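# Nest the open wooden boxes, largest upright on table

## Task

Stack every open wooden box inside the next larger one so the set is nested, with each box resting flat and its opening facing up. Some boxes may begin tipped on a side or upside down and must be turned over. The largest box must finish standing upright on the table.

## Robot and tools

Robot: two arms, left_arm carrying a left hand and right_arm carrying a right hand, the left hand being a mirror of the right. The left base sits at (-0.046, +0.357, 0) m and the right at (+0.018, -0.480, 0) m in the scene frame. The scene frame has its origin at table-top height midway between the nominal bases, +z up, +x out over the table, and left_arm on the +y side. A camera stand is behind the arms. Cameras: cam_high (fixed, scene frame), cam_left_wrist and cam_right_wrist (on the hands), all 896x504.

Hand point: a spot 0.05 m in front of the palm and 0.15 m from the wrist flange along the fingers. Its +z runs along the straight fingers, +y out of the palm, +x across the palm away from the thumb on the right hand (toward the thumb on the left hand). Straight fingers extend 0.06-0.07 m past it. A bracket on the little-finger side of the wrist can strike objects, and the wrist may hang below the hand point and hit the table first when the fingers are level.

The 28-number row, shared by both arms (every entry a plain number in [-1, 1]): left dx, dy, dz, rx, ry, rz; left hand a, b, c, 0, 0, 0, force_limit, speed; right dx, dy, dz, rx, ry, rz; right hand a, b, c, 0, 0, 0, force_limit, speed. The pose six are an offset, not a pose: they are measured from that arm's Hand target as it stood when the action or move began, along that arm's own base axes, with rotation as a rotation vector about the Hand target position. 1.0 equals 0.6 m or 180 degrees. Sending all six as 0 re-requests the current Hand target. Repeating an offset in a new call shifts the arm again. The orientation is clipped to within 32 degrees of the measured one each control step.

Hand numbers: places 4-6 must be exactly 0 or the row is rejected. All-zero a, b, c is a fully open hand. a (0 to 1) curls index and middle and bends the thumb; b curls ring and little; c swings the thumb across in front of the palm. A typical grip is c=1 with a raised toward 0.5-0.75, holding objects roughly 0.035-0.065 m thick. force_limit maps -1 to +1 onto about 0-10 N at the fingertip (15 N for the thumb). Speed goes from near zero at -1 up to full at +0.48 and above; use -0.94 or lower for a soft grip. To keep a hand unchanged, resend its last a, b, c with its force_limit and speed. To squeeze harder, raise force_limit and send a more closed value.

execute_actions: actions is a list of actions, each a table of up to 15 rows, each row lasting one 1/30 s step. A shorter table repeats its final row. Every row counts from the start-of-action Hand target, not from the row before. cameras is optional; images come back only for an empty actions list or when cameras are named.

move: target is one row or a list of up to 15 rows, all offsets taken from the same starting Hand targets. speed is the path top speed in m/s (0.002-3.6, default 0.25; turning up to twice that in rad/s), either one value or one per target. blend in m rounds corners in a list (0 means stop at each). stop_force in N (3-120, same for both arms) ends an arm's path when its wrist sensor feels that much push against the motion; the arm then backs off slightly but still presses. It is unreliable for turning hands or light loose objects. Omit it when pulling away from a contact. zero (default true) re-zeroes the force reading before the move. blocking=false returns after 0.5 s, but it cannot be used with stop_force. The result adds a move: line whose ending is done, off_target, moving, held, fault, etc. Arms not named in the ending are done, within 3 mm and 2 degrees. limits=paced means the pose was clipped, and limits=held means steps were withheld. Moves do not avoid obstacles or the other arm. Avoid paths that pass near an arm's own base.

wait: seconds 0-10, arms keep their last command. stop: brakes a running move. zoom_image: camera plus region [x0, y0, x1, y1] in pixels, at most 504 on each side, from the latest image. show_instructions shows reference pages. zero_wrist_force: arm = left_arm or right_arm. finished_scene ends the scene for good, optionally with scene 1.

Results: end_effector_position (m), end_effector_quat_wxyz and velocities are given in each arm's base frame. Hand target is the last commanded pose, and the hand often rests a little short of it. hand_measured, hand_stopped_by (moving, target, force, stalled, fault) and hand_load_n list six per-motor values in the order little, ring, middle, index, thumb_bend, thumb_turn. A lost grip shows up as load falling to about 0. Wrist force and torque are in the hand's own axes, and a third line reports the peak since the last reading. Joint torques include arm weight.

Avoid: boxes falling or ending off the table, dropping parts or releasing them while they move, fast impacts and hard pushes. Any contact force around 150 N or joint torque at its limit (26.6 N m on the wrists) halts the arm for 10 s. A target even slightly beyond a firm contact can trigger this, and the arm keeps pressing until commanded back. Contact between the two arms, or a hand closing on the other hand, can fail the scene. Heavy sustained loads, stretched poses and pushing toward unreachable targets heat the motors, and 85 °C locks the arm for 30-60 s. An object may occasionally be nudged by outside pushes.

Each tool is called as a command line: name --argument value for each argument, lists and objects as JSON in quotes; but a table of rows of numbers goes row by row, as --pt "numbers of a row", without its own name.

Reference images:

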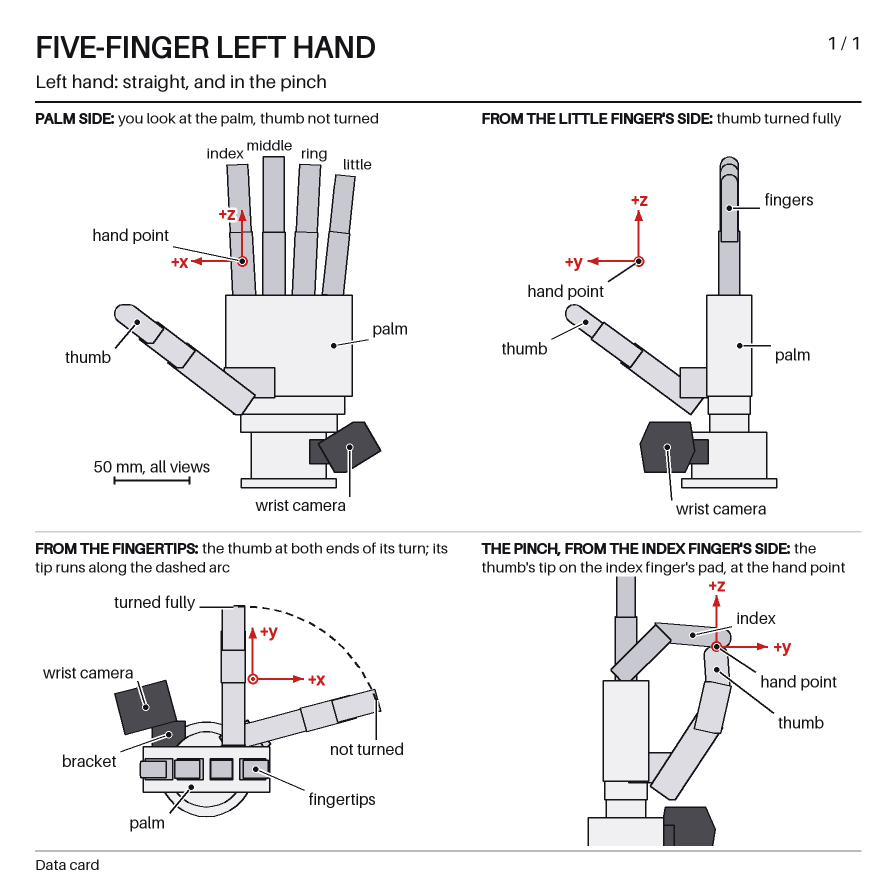

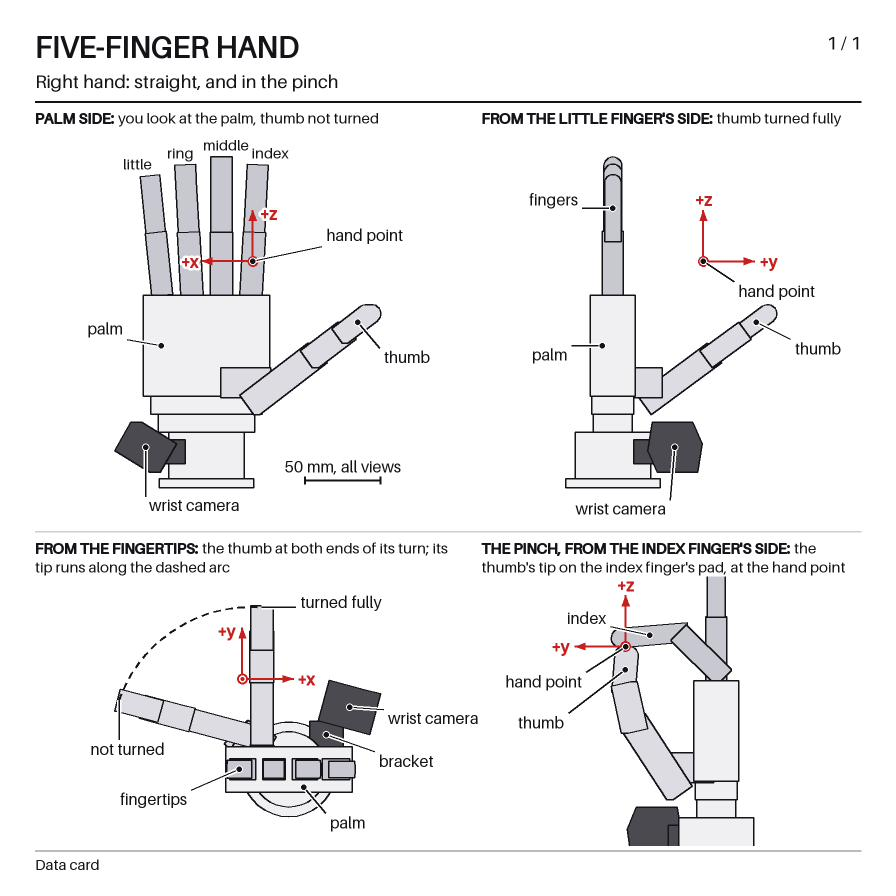

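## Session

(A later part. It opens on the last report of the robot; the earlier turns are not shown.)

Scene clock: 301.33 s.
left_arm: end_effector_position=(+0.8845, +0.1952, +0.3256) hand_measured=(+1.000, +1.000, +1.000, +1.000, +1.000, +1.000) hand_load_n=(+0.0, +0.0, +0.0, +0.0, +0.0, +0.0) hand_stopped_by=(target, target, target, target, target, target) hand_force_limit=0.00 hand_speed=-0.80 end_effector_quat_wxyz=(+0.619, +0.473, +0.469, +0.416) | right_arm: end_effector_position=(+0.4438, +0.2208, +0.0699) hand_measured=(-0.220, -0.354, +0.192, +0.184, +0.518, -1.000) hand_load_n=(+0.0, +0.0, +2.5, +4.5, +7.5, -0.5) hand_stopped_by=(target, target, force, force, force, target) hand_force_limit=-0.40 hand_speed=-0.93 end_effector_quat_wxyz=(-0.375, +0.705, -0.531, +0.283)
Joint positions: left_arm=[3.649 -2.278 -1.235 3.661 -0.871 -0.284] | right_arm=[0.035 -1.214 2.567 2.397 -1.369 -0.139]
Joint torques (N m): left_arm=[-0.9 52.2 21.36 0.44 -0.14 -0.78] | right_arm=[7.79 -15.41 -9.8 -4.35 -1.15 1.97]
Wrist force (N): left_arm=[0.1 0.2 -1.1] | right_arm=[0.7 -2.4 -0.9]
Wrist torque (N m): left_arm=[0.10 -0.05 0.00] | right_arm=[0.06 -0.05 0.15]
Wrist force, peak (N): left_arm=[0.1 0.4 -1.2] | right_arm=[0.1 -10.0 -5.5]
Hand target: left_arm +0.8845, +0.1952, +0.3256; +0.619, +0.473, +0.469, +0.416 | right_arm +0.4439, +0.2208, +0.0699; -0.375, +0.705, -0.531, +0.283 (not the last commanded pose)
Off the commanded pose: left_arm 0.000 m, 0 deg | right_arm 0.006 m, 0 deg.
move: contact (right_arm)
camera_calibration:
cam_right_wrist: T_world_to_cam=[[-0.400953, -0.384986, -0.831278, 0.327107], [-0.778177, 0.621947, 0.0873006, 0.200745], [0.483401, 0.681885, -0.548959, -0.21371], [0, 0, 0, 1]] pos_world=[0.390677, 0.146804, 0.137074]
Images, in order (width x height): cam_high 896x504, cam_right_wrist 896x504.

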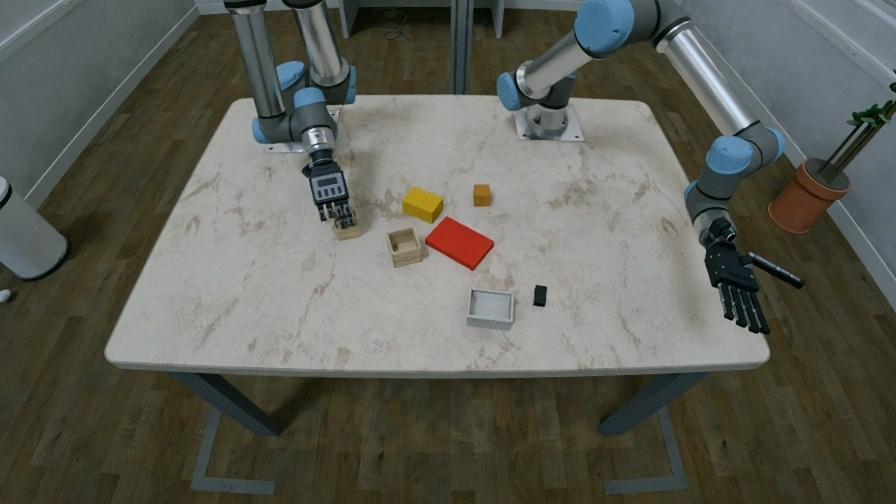

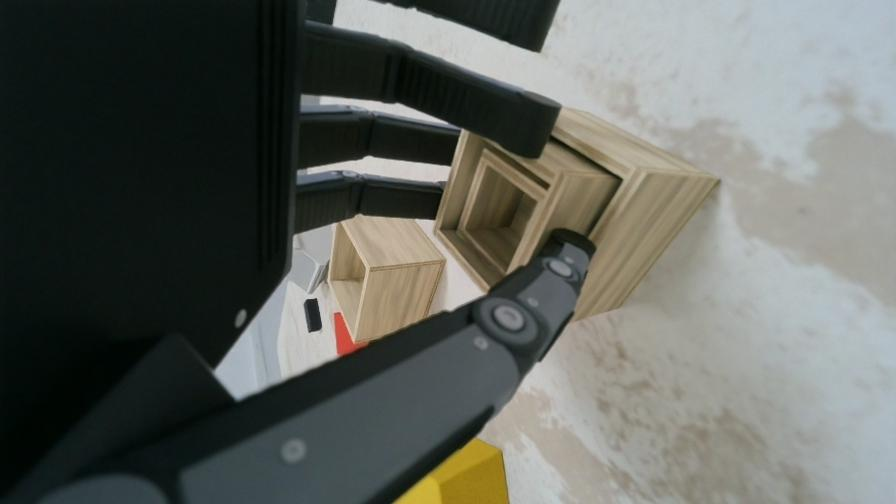

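move --pt "0 0 0 0 0 0 0 0 0 0 0 0 0 -0.8 0 0 -0.001 0 0 0 0.255 0.2 1 0 0 0 -0.4 -0.7" --pt "0 0 0 0 0 0 0 0 0 0 0 0 0 -0.8 0 0 0.08 0 0 0 0.255 0.2 1 0 0 0 -0.4 -0.7" --speed 0.12 --cameras '["cam_high","cam_right_wrist"]'

zoom_image --camera "cam_high" --region '[320, 190, 370, 245]'

zoom_image --camera "cam_right_wrist" --region '[560, 90, 830, 330]'

Scene clock: 304.87 s.
left_arm: end_effector_position=(+0.8845, +0.1952, +0.3256) hand_measured=(+1.000, +1.000, +1.000, +1.000, +1.000, +1.000) hand_load_n=(+0.0, +0.0, +0.0, +0.0, +0.0, +0.0) hand_stopped_by=(target, target, target, target, target, target) hand_force_limit=0.00 hand_speed=-0.80 end_effector_quat_wxyz=(+0.619, +0.473, +0.469, +0.416) | right_arm: end_effector_position=(+0.4440, +0.2209, +0.1180) hand_measured=(+0.626, +0.582, +0.590, +0.530, +0.518, -1.000) hand_load_n=(+0.0, +0.0, +0.0, +0.0, +0.0, +0.0) hand_stopped_by=(target, target, target, target, force, target) hand_force_limit=-0.40 hand_speed=-0.70 end_effector_quat_wxyz=(-0.375, +0.705, -0.531, +0.283)
Joint positions: left_arm=[3.649 -2.278 -1.235 3.661 -0.871 -0.284] | right_arm=[0.035 -1.408 2.546 2.611 -1.369 -0.139]
Joint torques (N m): left_arm=[-0.23 52.06 21.96 0.47 -0.1 -0.84] | right_arm=[2.08 -29.8 2.42 -0.99 1.54 -2.36]
Wrist force (N): left_arm=[0.0 0.2 -0.8] | right_arm=[0.0 0.4 0.6]
Wrist torque (N m): left_arm=[0.07 -0.02 0.00] | right_arm=[-0.02 -0.06 0.17]
Wrist force, peak (N): left_arm=[0.3 0.2 -1.3] | right_arm=[0.7 -2.5 -0.9]
Hand target: left_arm +0.8845, +0.1952, +0.3256; +0.619, +0.473, +0.469, +0.416 | right_arm +0.4439, +0.2208, +0.1179; -0.375, +0.705, -0.531, +0.283
Off the commanded pose: left_arm 0.000 m, 0 deg | right_arm 0.000 m, 0 deg.
move: done
camera_calibration:
cam_right_wrist: T_world_to_cam=[[-0.400668, -0.385081, -0.831371, 0.366969], [-0.778261, 0.621882, 0.0870247, 0.196726], [0.483503, 0.681892, -0.548861, -0.187467], [0, 0, 0, 1]] pos_world=[0.390777, 0.146804, 0.185074]
Images, in order (width x height): cam_high 896x504, cam_right_wrist 896x504.

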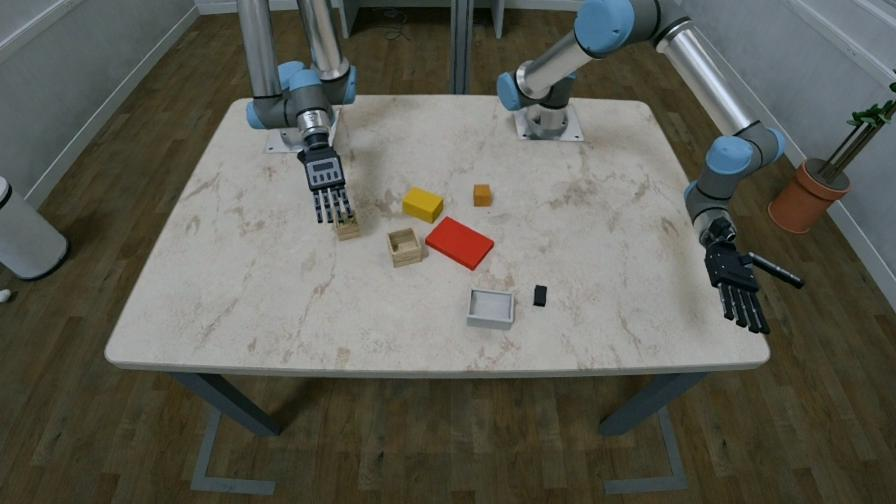

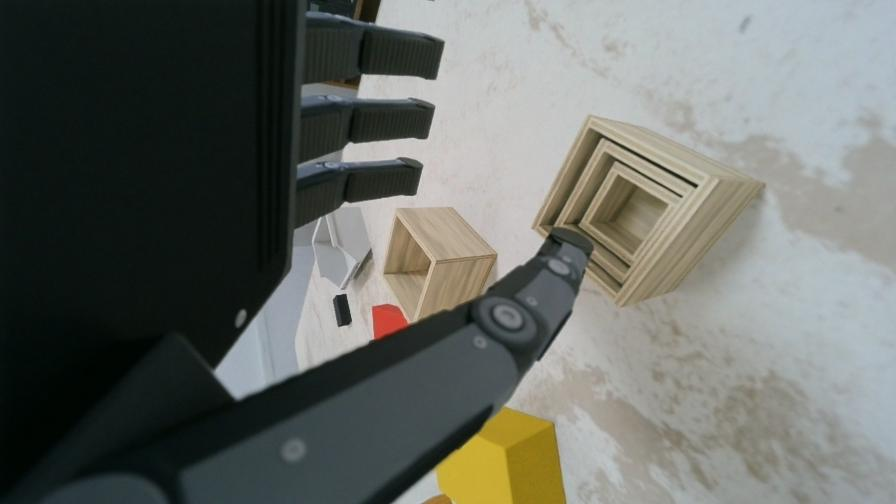

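Scaled by 9.164 from the camera's 896x504 image, which has a finer 1280x720 frame.

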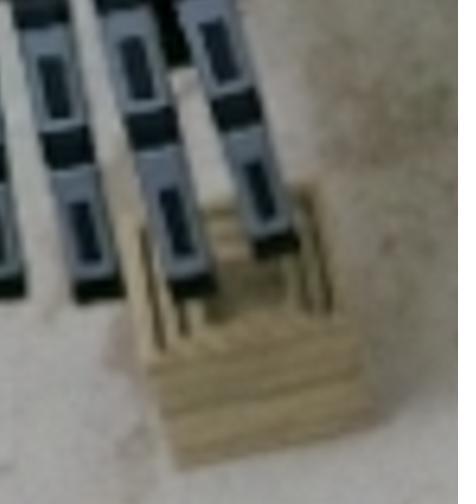

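Scaled by 1.867 from the camera's 896x504 image, which has a finer 1280x720 frame.

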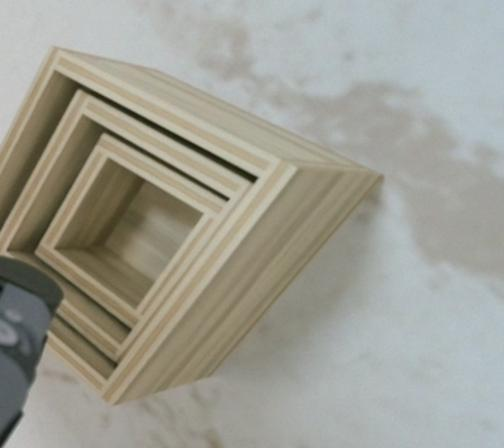

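zoom_image --camera "cam_right_wrist" --region '[580, 105, 778, 215]'

zoom_image --camera "cam_right_wrist" --region '[520, 205, 718, 315]'

zoom_image --camera "cam_high" --region '[331, 206, 367, 244]'

zoom_image --camera "cam_high" --region '[381, 222, 429, 272]'

Scaled by 2.545 from the camera's 896x504 image, which has a finer 1280x720 frame.

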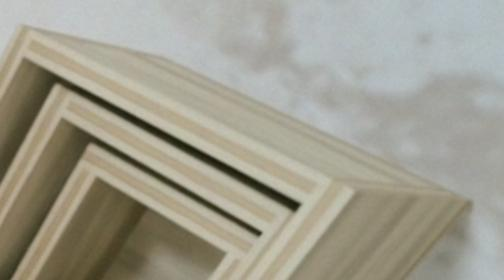

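Scaled by 2.545 from the camera's 896x504 image, which has a finer 1280x720 frame.

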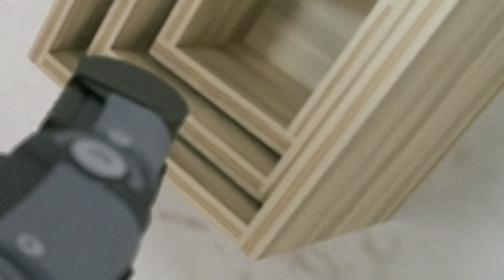

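Scaled by 13.263 from the camera's 896x504 image, which has a finer 1280x720 frame.

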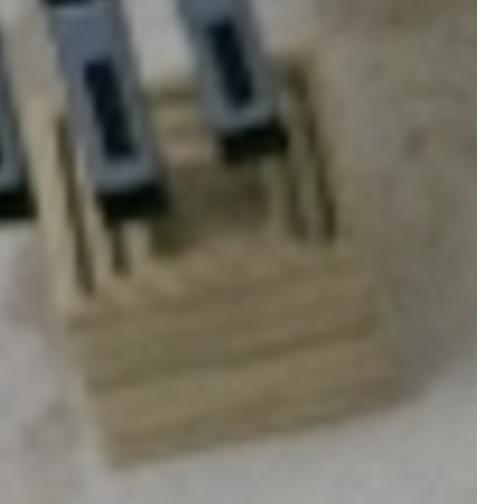

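Scaled by 10.080 from the camera's 896x504 image, which has a finer 1280x720 frame.

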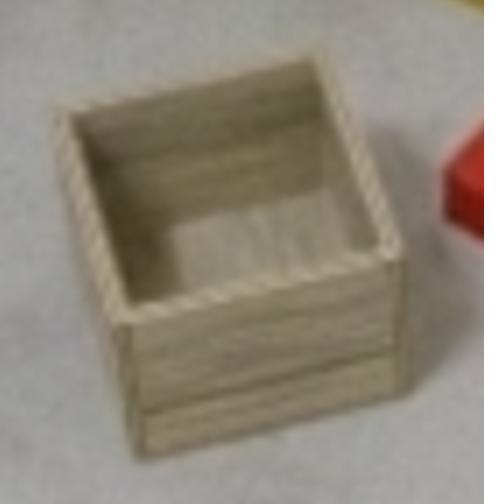

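move --pt "0 0 0 0 0 0 0 0 0 0 0 0 0 -0.8 -0.0023 0.0012 -0.03 0 0 -0.004 -0.15 0.8 1 0 0 0 -0.4 -0.5" --pt "0 0 0 0 0 0 0 0 0 0 0 0 0 -0.8 -0.0023 0.0012 -0.1065 0 0 -0.004 -0.15 0.8 1 0 0 0 -0.4 -0.5" --pt "0 0 0 0 0 0 0 0 0 0 0 0 0 -0.8 -0.0023 0.0012 -0.1065 0 0 -0.004 0.25 0.8 1 0 0 0 -0.4 -0.5" --speed 0.08 --cameras '["cam_high","cam_right_wrist"]'

zoom_image --camera "cam_right_wrist" --region '[380, 80, 740, 340]'

zoom_image --camera "cam_high" --region '[320, 190, 370, 245]'

Scene clock: 322.60 s.
left_arm: end_effector_position=(+0.8845, +0.1952, +0.3256) hand_measured=(+1.000, +1.000, +1.000, +1.000, +1.000, +1.000) hand_load_n=(+0.0, +0.0, +0.0, +0.0, +0.0, +0.0) hand_stopped_by=(target, target, target, target, target, target) hand_force_limit=0.00 hand_speed=-0.80 end_effector_quat_wxyz=(+0.619, +0.473, +0.469, +0.416) | right_arm: end_effector_position=(+0.4425, +0.2216, +0.0541) hand_measured=(-0.574, -0.558, +0.450, +0.660, +0.702, -1.000) hand_load_n=(+0.0, +0.0, +0.0, +0.0, +0.0, +0.0) hand_stopped_by=(target, target, target, target, target, target) hand_force_limit=-0.40 hand_speed=-0.50 end_effector_quat_wxyz=(-0.373, +0.702, -0.536, +0.285)
Joint positions: left_arm=[3.649 -2.278 -1.235 3.661 -0.871 -0.284] | right_arm=[0.045 -1.147 2.57 2.323 -1.388 -0.126]
Joint torques (N m): left_arm=[-1.09 51.4 22.4 0.39 -0.1 -0.71] | right_arm=[-9.78 -15.3 -18.09 -5 1.87 2.26]
Wrist force (N): left_arm=[0.3 0.2 -1.0] | right_arm=[0.5 0.2 1.1]
Wrist torque (N m): left_arm=[0.09 -0.07 0.01] | right_arm=[-0.05 -0.15 0.09]
Wrist force, peak (N): left_arm=[0.2 0.2 -1.4] | right_arm=[0.5 0.9 1.4]
Hand target: left_arm +0.8845, +0.1952, +0.3256; +0.619, +0.473, +0.469, +0.416 | right_arm +0.4425, +0.2216, +0.0540; -0.373, +0.702, -0.536, +0.285
Off the commanded pose: left_arm 0.000 m, 0 deg | right_arm 0.000 m, 0 deg.
move: done
camera_calibration:
cam_right_wrist: T_world_to_cam=[[-0.405698, -0.379969, -0.831284, 0.314605], [-0.770354, 0.631617, 0.0872577, 0.195014], [0.491898, 0.675783, -0.548956, -0.224673], [0, 0, 0, 1]] pos_world=[0.388381, 0.148196, 0.121174]
Images, in order (width x height): cam_high 896x504, cam_right_wrist 896x504.

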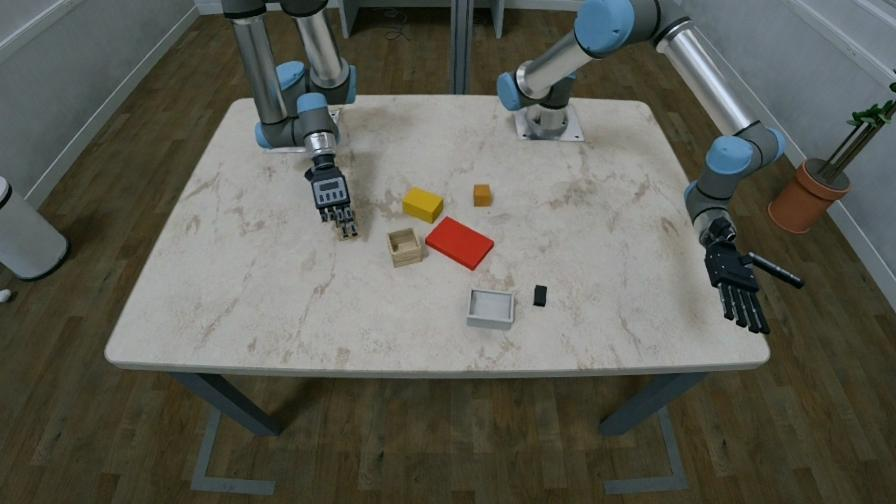

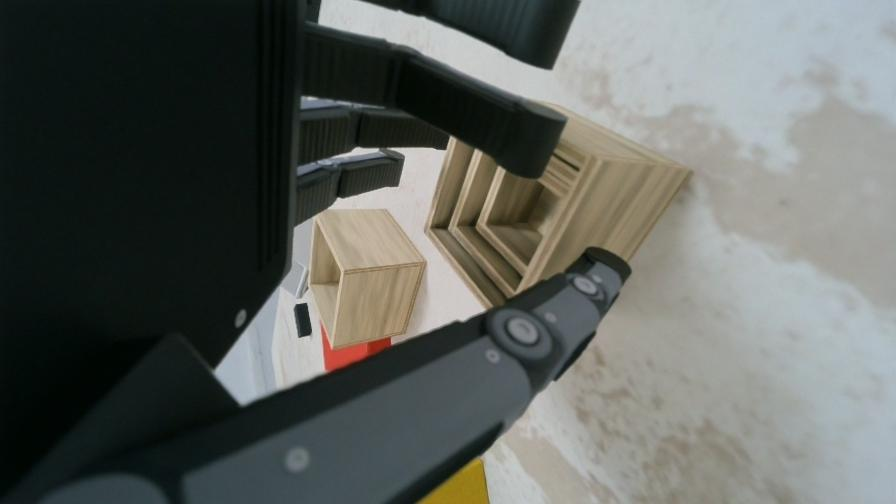

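Scaled by 1.400 from the camera's 896x504 image, which has a finer 1280x720 frame.

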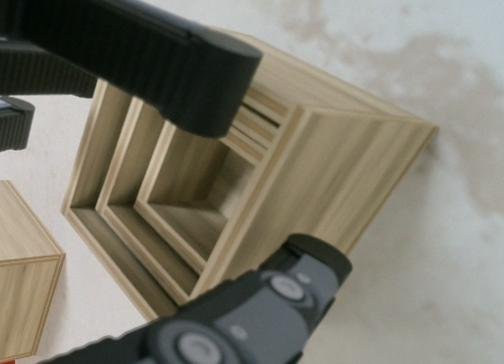

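Scaled by 9.164 from the camera's 896x504 image, which has a finer 1280x720 frame.

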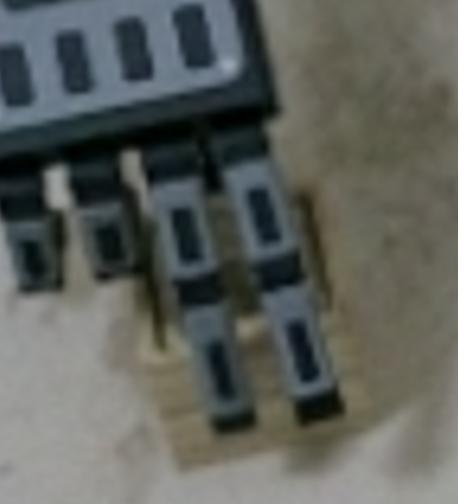

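move --target '[0,0,0,0,0,0,0,0,0,0,0,0,0,-0.8,0,0,0,0,0,0,0.8,0.8,1,0,0,0,-0.35,-0.93]' --speed 0.08 --cameras '["cam_high","cam_right_wrist"]'

zoom_image --camera "cam_right_wrist" --region '[380, 80, 740, 340]'

zoom_image --camera "cam_high" --region '[320, 190, 370, 245]'

Scene clock: 325.57 s.
left_arm: end_effector_position=(+0.8845, +0.1952, +0.3256) hand_measured=(+1.000, +1.000, +1.000, +1.000, +1.000, +1.000) hand_load_n=(+0.0, +0.0, +0.0, +0.0, +0.0, +0.0) hand_stopped_by=(target, target, target, target, target, target) hand_force_limit=0.00 hand_speed=-0.80 end_effector_quat_wxyz=(+0.619, +0.473, +0.469, +0.416) | right_arm: end_effector_position=(+0.4425, +0.2216, +0.0541) hand_measured=(-0.520, -0.640, +0.288, +0.294, +0.618, -1.000) hand_load_n=(+0.0, +0.0, +2.5, +3.5, +5.5, -1.0) hand_stopped_by=(target, target, force, force, force, target) hand_force_limit=-0.35 hand_speed=-0.93 end_effector_quat_wxyz=(-0.373, +0.702, -0.536, +0.285)
Joint positions: left_arm=[3.649 -2.278 -1.235 3.661 -0.871 -0.284] | right_arm=[0.045 -1.147 2.57 2.323 -1.388 -0.126]
Joint torques (N m): left_arm=[-1.03 52.58 23.14 0.35 -0.22 -0.75] | right_arm=[-6.69 -15.86 -16.81 -2.59 -0.2 2.22]
Wrist force (N): left_arm=[0.4 0.4 -0.9] | right_arm=[0.0 -1.2 0.4]
Wrist torque (N m): left_arm=[0.11 -0.08 0.01] | right_arm=[-0.05 -0.10 0.07]
Wrist force, peak (N): left_arm=[0.1 0.3 -1.4] | right_arm=[0.2 -1.5 0.5]
Hand target: left_arm +0.8845, +0.1952, +0.3256; +0.619, +0.473, +0.469, +0.416 | right_arm +0.4425, +0.2216, +0.0540; -0.373, +0.702, -0.536, +0.285
Off the commanded pose: left_arm 0.000 m, 0 deg | right_arm 0.000 m, 0 deg.
move: done
camera_calibration:
cam_right_wrist: T_world_to_cam=[[-0.405698, -0.379969, -0.831284, 0.314605], [-0.770354, 0.631617, 0.0872577, 0.195014], [0.491898, 0.675783, -0.548956, -0.224673], [0, 0, 0, 1]] pos_world=[0.388381, 0.148196, 0.121174]
Images, in order (width x height): cam_high 896x504, cam_right_wrist 896x504.

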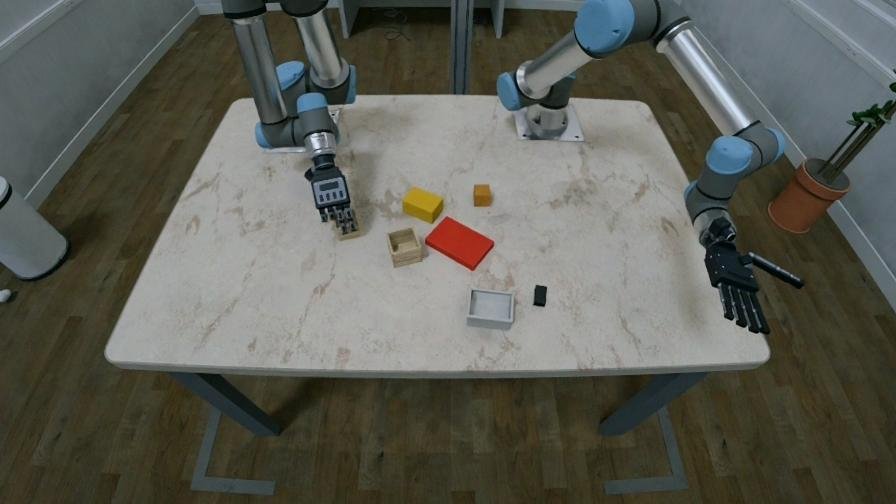

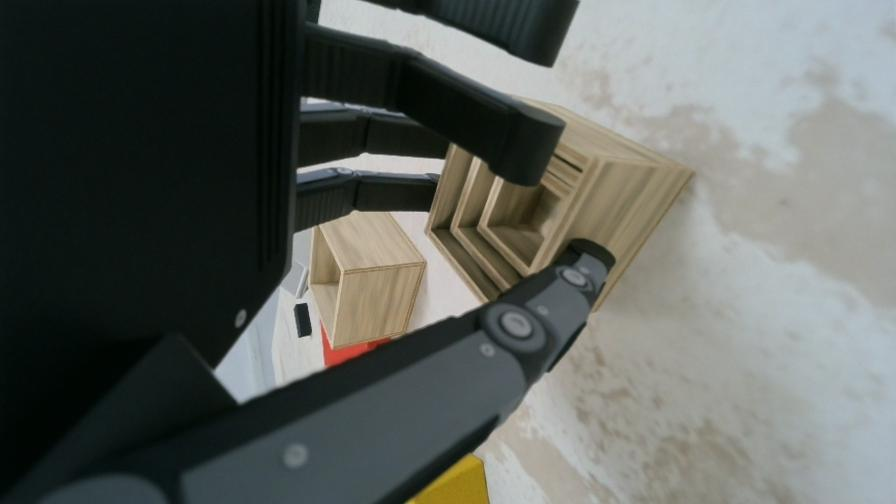

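Scaled by 1.400 from the camera's 896x504 image, which has a finer 1280x720 frame.

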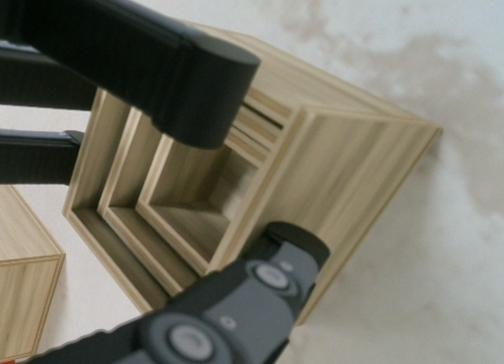

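Scaled by 9.164 from the camera's 896x504 image, which has a finer 1280x720 frame.

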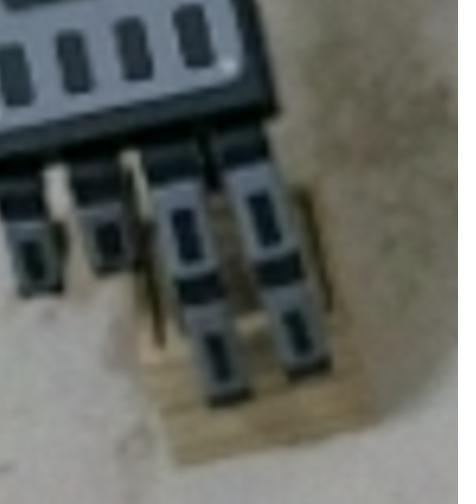

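move --pt "0 0 0 0 0 0 0 0 0 0 0 0 0 -0.8 0 0 0.0333 0 0 0 0.8 0.8 1 0 0 0 -0.35 -0.93" --pt "0 0 0 0 0 0 0 0 0 0 0 0 0 -0.8 0 0 0.1333 0 0 0 0.8 0.8 1 0 0 0 -0.35 -0.93" --pt "0 0 0 0 0 0 0 0 0 0 0 0 0 -0.8 0.1322 0.2533 0.1333 0 0 0.0067 0.8 0.8 1 0 0 0 -0.35 -0.93" --speed '[0.05, 0.1, 0.15]' --blend '[0.02, 0.03, 0]' --cameras '["cam_high","cam_right_wrist"]'

zoom_image --camera "cam_high" --region '[375, 215, 430, 275]'

zoom_image --camera "cam_right_wrist" --region '[430, 80, 790, 340]'

Scene clock: 329.40 s.
left_arm: end_effector_position=(+0.8845, +0.1952, +0.3256) hand_measured=(+1.000, +1.000, +1.000, +1.000, +1.000, +1.000) hand_load_n=(+0.0, +0.0, +0.0, +0.0, +0.0, +0.0) hand_stopped_by=(target, target, target, target, target, target) hand_force_limit=0.00 hand_speed=-0.80 end_effector_quat_wxyz=(+0.619, +0.473, +0.469, +0.416) | right_arm: end_effector_position=(+0.5218, +0.3735, +0.1340) hand_measured=(-0.520, -0.640, +0.288, +0.294, +0.618, -1.000) hand_load_n=(+0.0, +0.0, +2.0, +3.5, +6.0, -1.0) hand_stopped_by=(target, target, force, force, force, target) hand_force_limit=-0.35 hand_speed=-0.93 end_effector_quat_wxyz=(-0.376, +0.707, -0.528, +0.281)
Joint positions: left_arm=[3.649 -2.278 -1.235 3.661 -0.871 -0.284] | right_arm=[0.392 -1.186 2.119 2.804 -1.658 0.058]
Joint torques (N m): left_arm=[-0.42 52.8 22.17 0.53 -0.09 -0.8] | right_arm=[-0.28 -31.04 -19.32 -4.53 1.51 -2]
Wrist force (N): left_arm=[0.1 0.3 -1.3] | right_arm=[0.5 0.7 1.2]
Wrist torque (N m): left_arm=[0.12 -0.07 0.00] | right_arm=[-0.07 -0.17 0.22]
Wrist force, peak (N): left_arm=[0.3 0.4 -1.3] | right_arm=[0.4 1.3 1.6]
Hand target: left_arm +0.8845, +0.1952, +0.3256; +0.619, +0.473, +0.469, +0.416 | right_arm +0.5218, +0.3735, +0.1340; -0.376, +0.707, -0.528, +0.281
Off the commanded pose: left_arm 0.000 m, 0 deg | right_arm 0.000 m, 0 deg.
move: done; blend cut to 0.01 m at target 1
camera_calibration:
cam_right_wrist: T_world_to_cam=[[-0.397662, -0.388385, -0.831277, 0.469892], [-0.783428, 0.615323, 0.0872845, 0.166105], [0.477604, 0.685956, -0.548962, -0.318853], [0, 0, 0, 1]] pos_world=[0.469274, 0.29901, 0.201074]
Images, in order (width x height): cam_high 896x504, cam_right_wrist 896x504.

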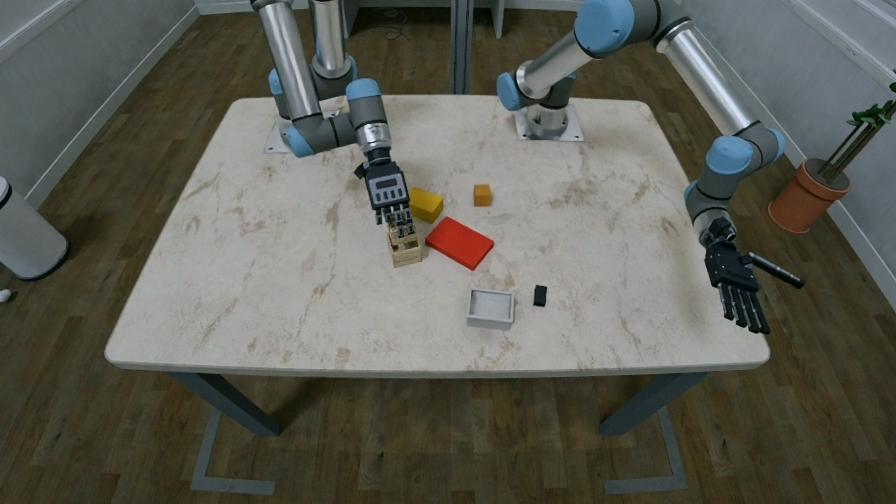

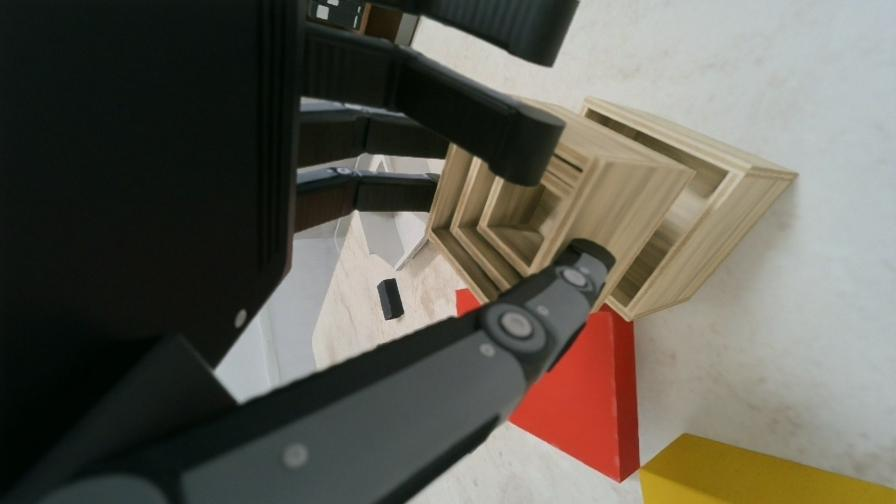

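Scaled by 8.400 from the camera's 896x504 image, which has a finer 1280x720 frame.

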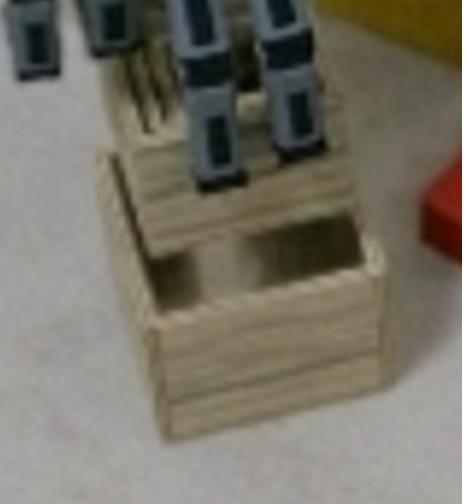

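Scaled by 1.400 from the camera's 896x504 image, which has a finer 1280x720 frame.

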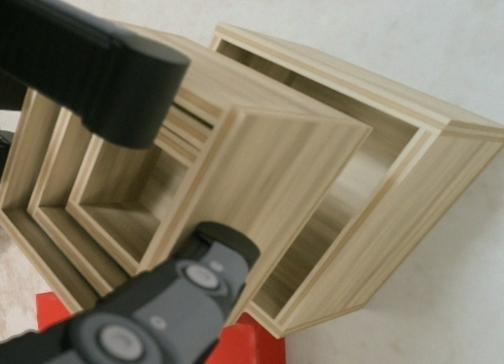

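move --target '[0,0,0,0,0,0,0,0,0,0,0,0,0,-0.8,0,0,-0.0317,0,0,0,0.8,0.8,1,0,0,0,-0.35,-0.93]' --speed 0.08 --stop_force 4 --cameras '["cam_high","cam_right_wrist"]'

zoom_image --camera "cam_high" --region '[384, 224, 428, 272]'

zoom_image --camera "cam_right_wrist" --region '[560, 80, 758, 190]'

zoom_image --camera "cam_right_wrist" --region '[580, 180, 778, 290]'

Scene clock: 331.77 s.
left_arm: end_effector_position=(+0.8845, +0.1952, +0.3256) hand_measured=(+1.000, +1.000, +1.000, +1.000, +1.000, +1.000) hand_load_n=(+0.0, +0.0, +0.0, +0.0, +0.0, +0.0) hand_stopped_by=(target, target, target, target, target, target) hand_force_limit=0.00 hand_speed=-0.80 end_effector_quat_wxyz=(+0.619, +0.473, +0.469, +0.416) | right_arm: end_effector_position=(+0.5218, +0.3735, +0.1150) hand_measured=(-0.520, -0.640, +0.288, +0.294, +0.618, -1.000) hand_load_n=(+0.0, +0.5, +2.0, +3.5, +6.5, -1.0) hand_stopped_by=(target, target, force, force, force, target) hand_force_limit=-0.35 hand_speed=-0.93 end_effector_quat_wxyz=(-0.376, +0.707, -0.528, +0.281)
Joint positions: left_arm=[3.649 -2.278 -1.235 3.661 -0.871 -0.284] | right_arm=[0.392 -1.143 2.129 2.752 -1.658 0.058]
Joint torques (N m): left_arm=[-0.55 52.32 23.4 0.57 -0.24 -0.71] | right_arm=[8.46 -44.11 -27.27 -1.73 -1.6 -1.73]
Wrist force (N): left_arm=[0.1 0.2 -1.1] | right_arm=[0.5 0.8 1.0]
Wrist torque (N m): left_arm=[0.09 -0.05 0.00] | right_arm=[-0.04 -0.17 0.22]
Wrist force, peak (N): left_arm=[0.3 0.3 -1.4] | right_arm=[0.6 1.2 1.6]
Hand target: left_arm +0.8845, +0.1952, +0.3256; +0.619, +0.473, +0.469, +0.416 | right_arm +0.5218, +0.3735, +0.1150; -0.376, +0.707, -0.528, +0.281
Off the commanded pose: left_arm 0.000 m, 0 deg | right_arm 0.000 m, 0 deg.
move: done
camera_calibration:
cam_right_wrist: T_world_to_cam=[[-0.397597, -0.388436, -0.831285, 0.454083], [-0.783461, 0.61529, 0.0872161, 0.167801], [0.477603, 0.685956, -0.548962, -0.329283], [0, 0, 0, 1]] pos_world=[0.469274, 0.29901, 0.182074]
Images, in order (width x height): cam_high 896x504, cam_right_wrist 896x504.

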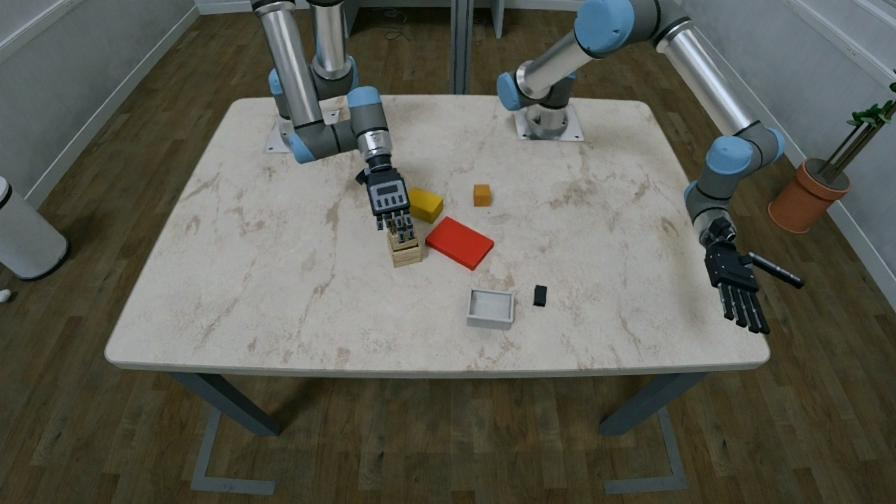

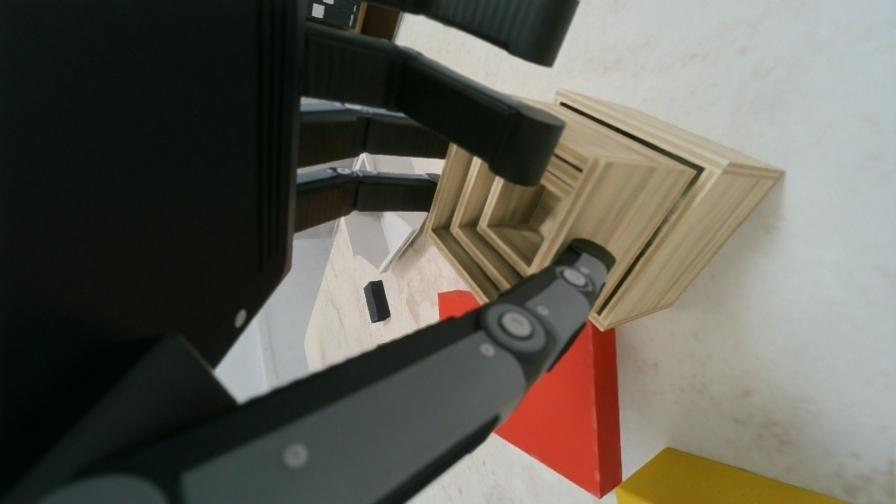

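Scaled by 10.500 from the camera's 896x504 image, which has a finer 1280x720 frame.

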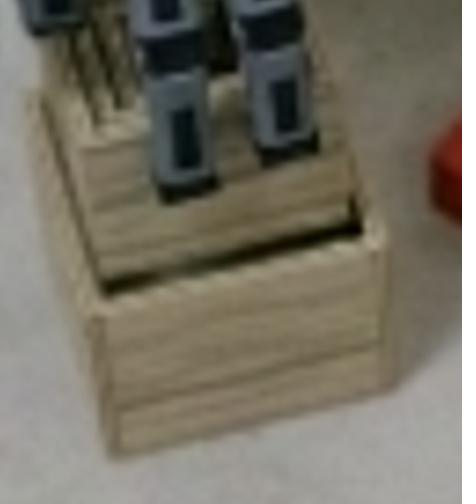

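Scaled by 2.545 from the camera's 896x504 image, which has a finer 1280x720 frame.

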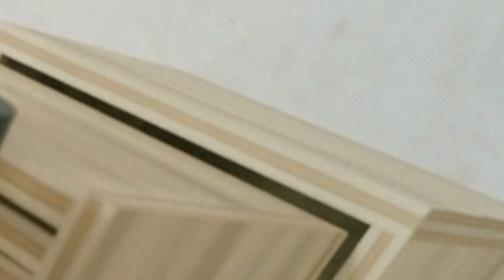

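Scaled by 2.545 from the camera's 896x504 image, which has a finer 1280x720 frame.

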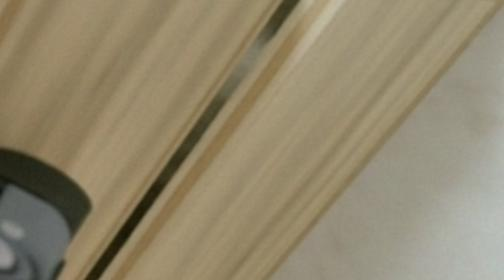

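zoom_image --camera "cam_right_wrist" --region '[650, 150, 740, 200]'

zoom_image --camera "cam_right_wrist" --region '[590, 270, 680, 320]'

zoom_image --camera "cam_right_wrist" --region '[545, 85, 635, 135]'

zoom_image --camera "cam_high" --region '[390, 238, 424, 272]'

Scaled by 5.600 from the camera's 896x504 image, which has a finer 1280x720 frame.

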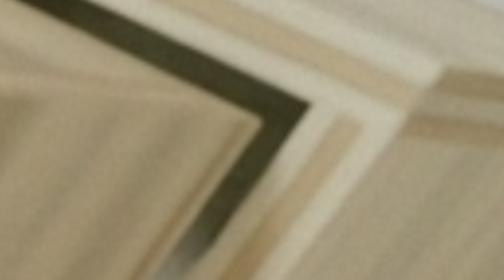

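Scaled by 5.600 from the camera's 896x504 image, which has a finer 1280x720 frame.

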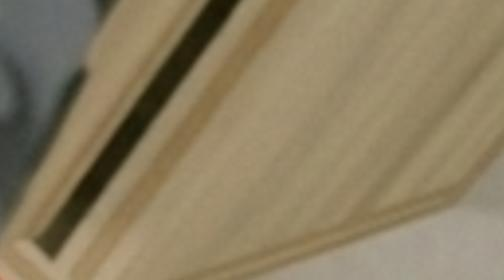

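Scaled by 5.600 from the camera's 896x504 image, which has a finer 1280x720 frame.

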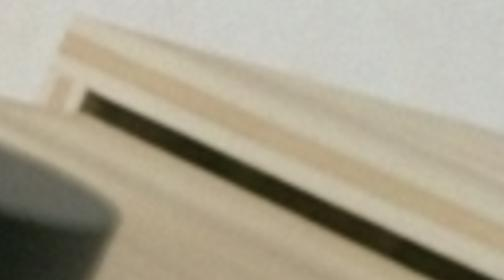

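Scaled by 14.824 from the camera's 896x504 image, which has a finer 1280x720 frame.

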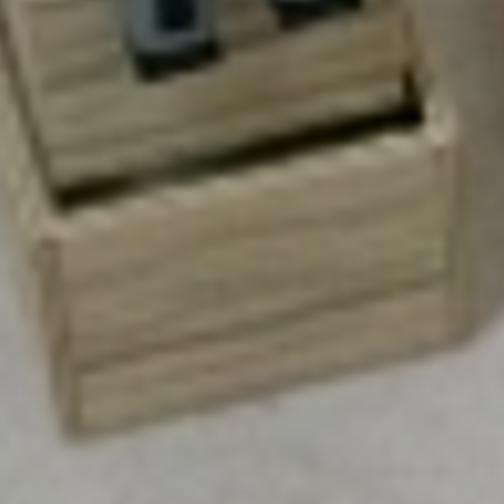

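move --pt "0 0 0 0 0 0 0 0 0 0 0 0 0 -0.8 0.0016 0.0005 0 0 0 -0.0028 0.8 0.8 1 0 0 0 -0.35 -0.93" --pt "0 0 0 0 0 0 0 0 0 0 0 0 0 -0.8 0.0016 0.0005 -0.0217 0 0 -0.0028 0.8 0.8 1 0 0 0 -0.35 -0.93" --speed 0.02 --stop_force 3 --cameras '["cam_high","cam_right_wrist"]'

zoom_image --camera "cam_high" --region '[384, 224, 428, 272]'

zoom_image --camera "cam_right_wrist" --region '[500, 80, 770, 320]'

Scene clock: 341.80 s.
left_arm: end_effector_position=(+0.8845, +0.1952, +0.3256) hand_measured=(+1.000, +1.000, +1.000, +1.000, +1.000, +1.000) hand_load_n=(+0.0, +0.0, +0.0, +0.0, +0.0, +0.0) hand_stopped_by=(target, target, target, target, target, target) hand_force_limit=0.00 hand_speed=-0.80 end_effector_quat_wxyz=(+0.619, +0.473, +0.469, +0.416) | right_arm: end_effector_position=(+0.5228, +0.3738, +0.1020) hand_measured=(-0.520, -0.640, +0.288, +0.294, +0.618, -1.000) hand_load_n=(+0.0, +0.0, +2.0, +3.5, +6.5, -1.0) hand_stopped_by=(target, target, force, force, force, target) hand_force_limit=-0.35 hand_speed=-0.93 end_effector_quat_wxyz=(-0.375, +0.705, -0.531, +0.283)
Joint positions: left_arm=[3.649 -2.278 -1.235 3.661 -0.871 -0.284] | right_arm=[0.395 -1.111 2.13 2.719 -1.668 0.065]
Joint torques (N m): left_arm=[-0.5 51.55 21.46 0.59 -0.08 -0.74] | right_arm=[-12.05 -45.12 -21.91 -0.73 2.17 -2.47]
Wrist force (N): left_arm=[0.2 0.2 -1.1] | right_arm=[0.5 1.0 0.9]
Wrist torque (N m): left_arm=[0.10 -0.06 0.01] | right_arm=[0.01 -0.16 0.11]
Wrist force, peak (N): left_arm=[0.3 -0.1 -1.5] | right_arm=[0.7 1.1 1.1]
Hand target: left_arm +0.8845, +0.1952, +0.3256; +0.619, +0.473, +0.469, +0.416 | right_arm +0.5228, +0.3738, +0.1020; -0.375, +0.705, -0.531, +0.283
Off the commanded pose: left_arm 0.000 m, 0 deg | right_arm 0.000 m, 0 deg.
move: done
camera_calibration:
cam_right_wrist: T_world_to_cam=[[-0.401113, -0.384945, -0.83122, 0.444299], [-0.777975, 0.622205, 0.0872708, 0.164024], [0.483595, 0.681673, -0.549052, -0.338623], [0, 0, 0, 1]] pos_world=[0.469577, 0.299804, 0.169074]
Images, in order (width x height): cam_high 896x504, cam_right_wrist 896x504.

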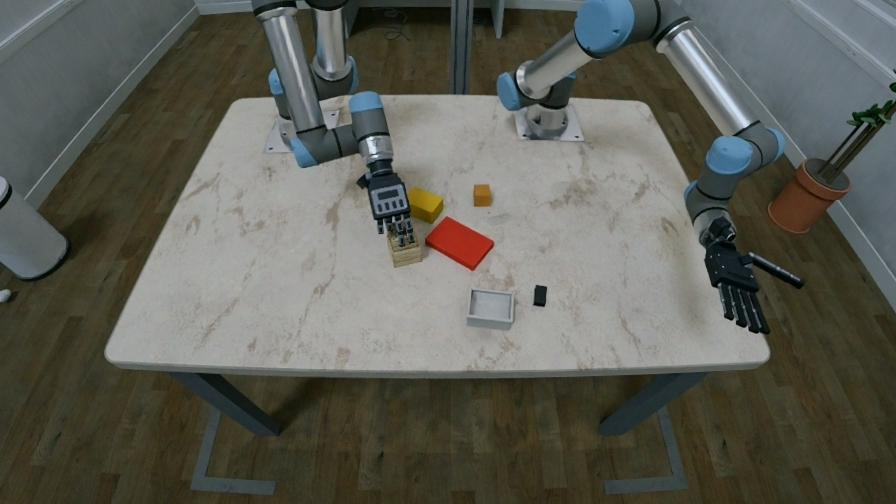

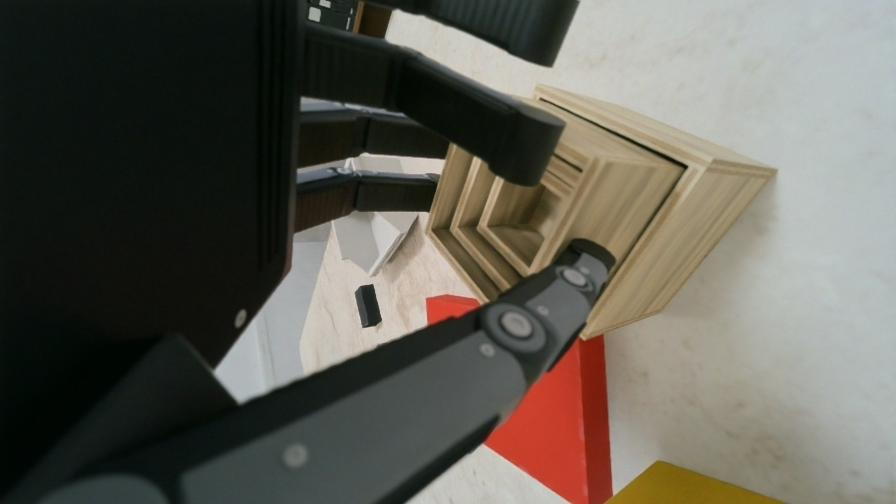

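Scaled by 10.500 from the camera's 896x504 image, which has a finer 1280x720 frame.

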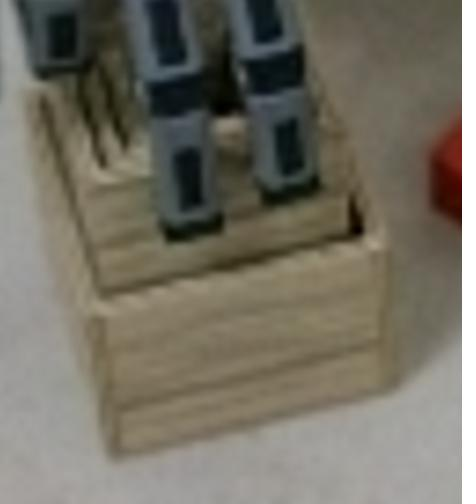

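Scaled by 1.867 from the camera's 896x504 image, which has a finer 1280x720 frame.

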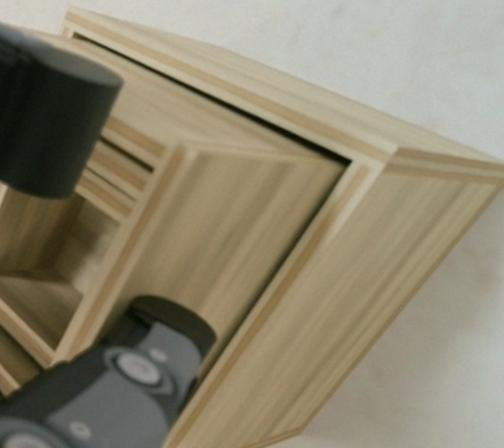

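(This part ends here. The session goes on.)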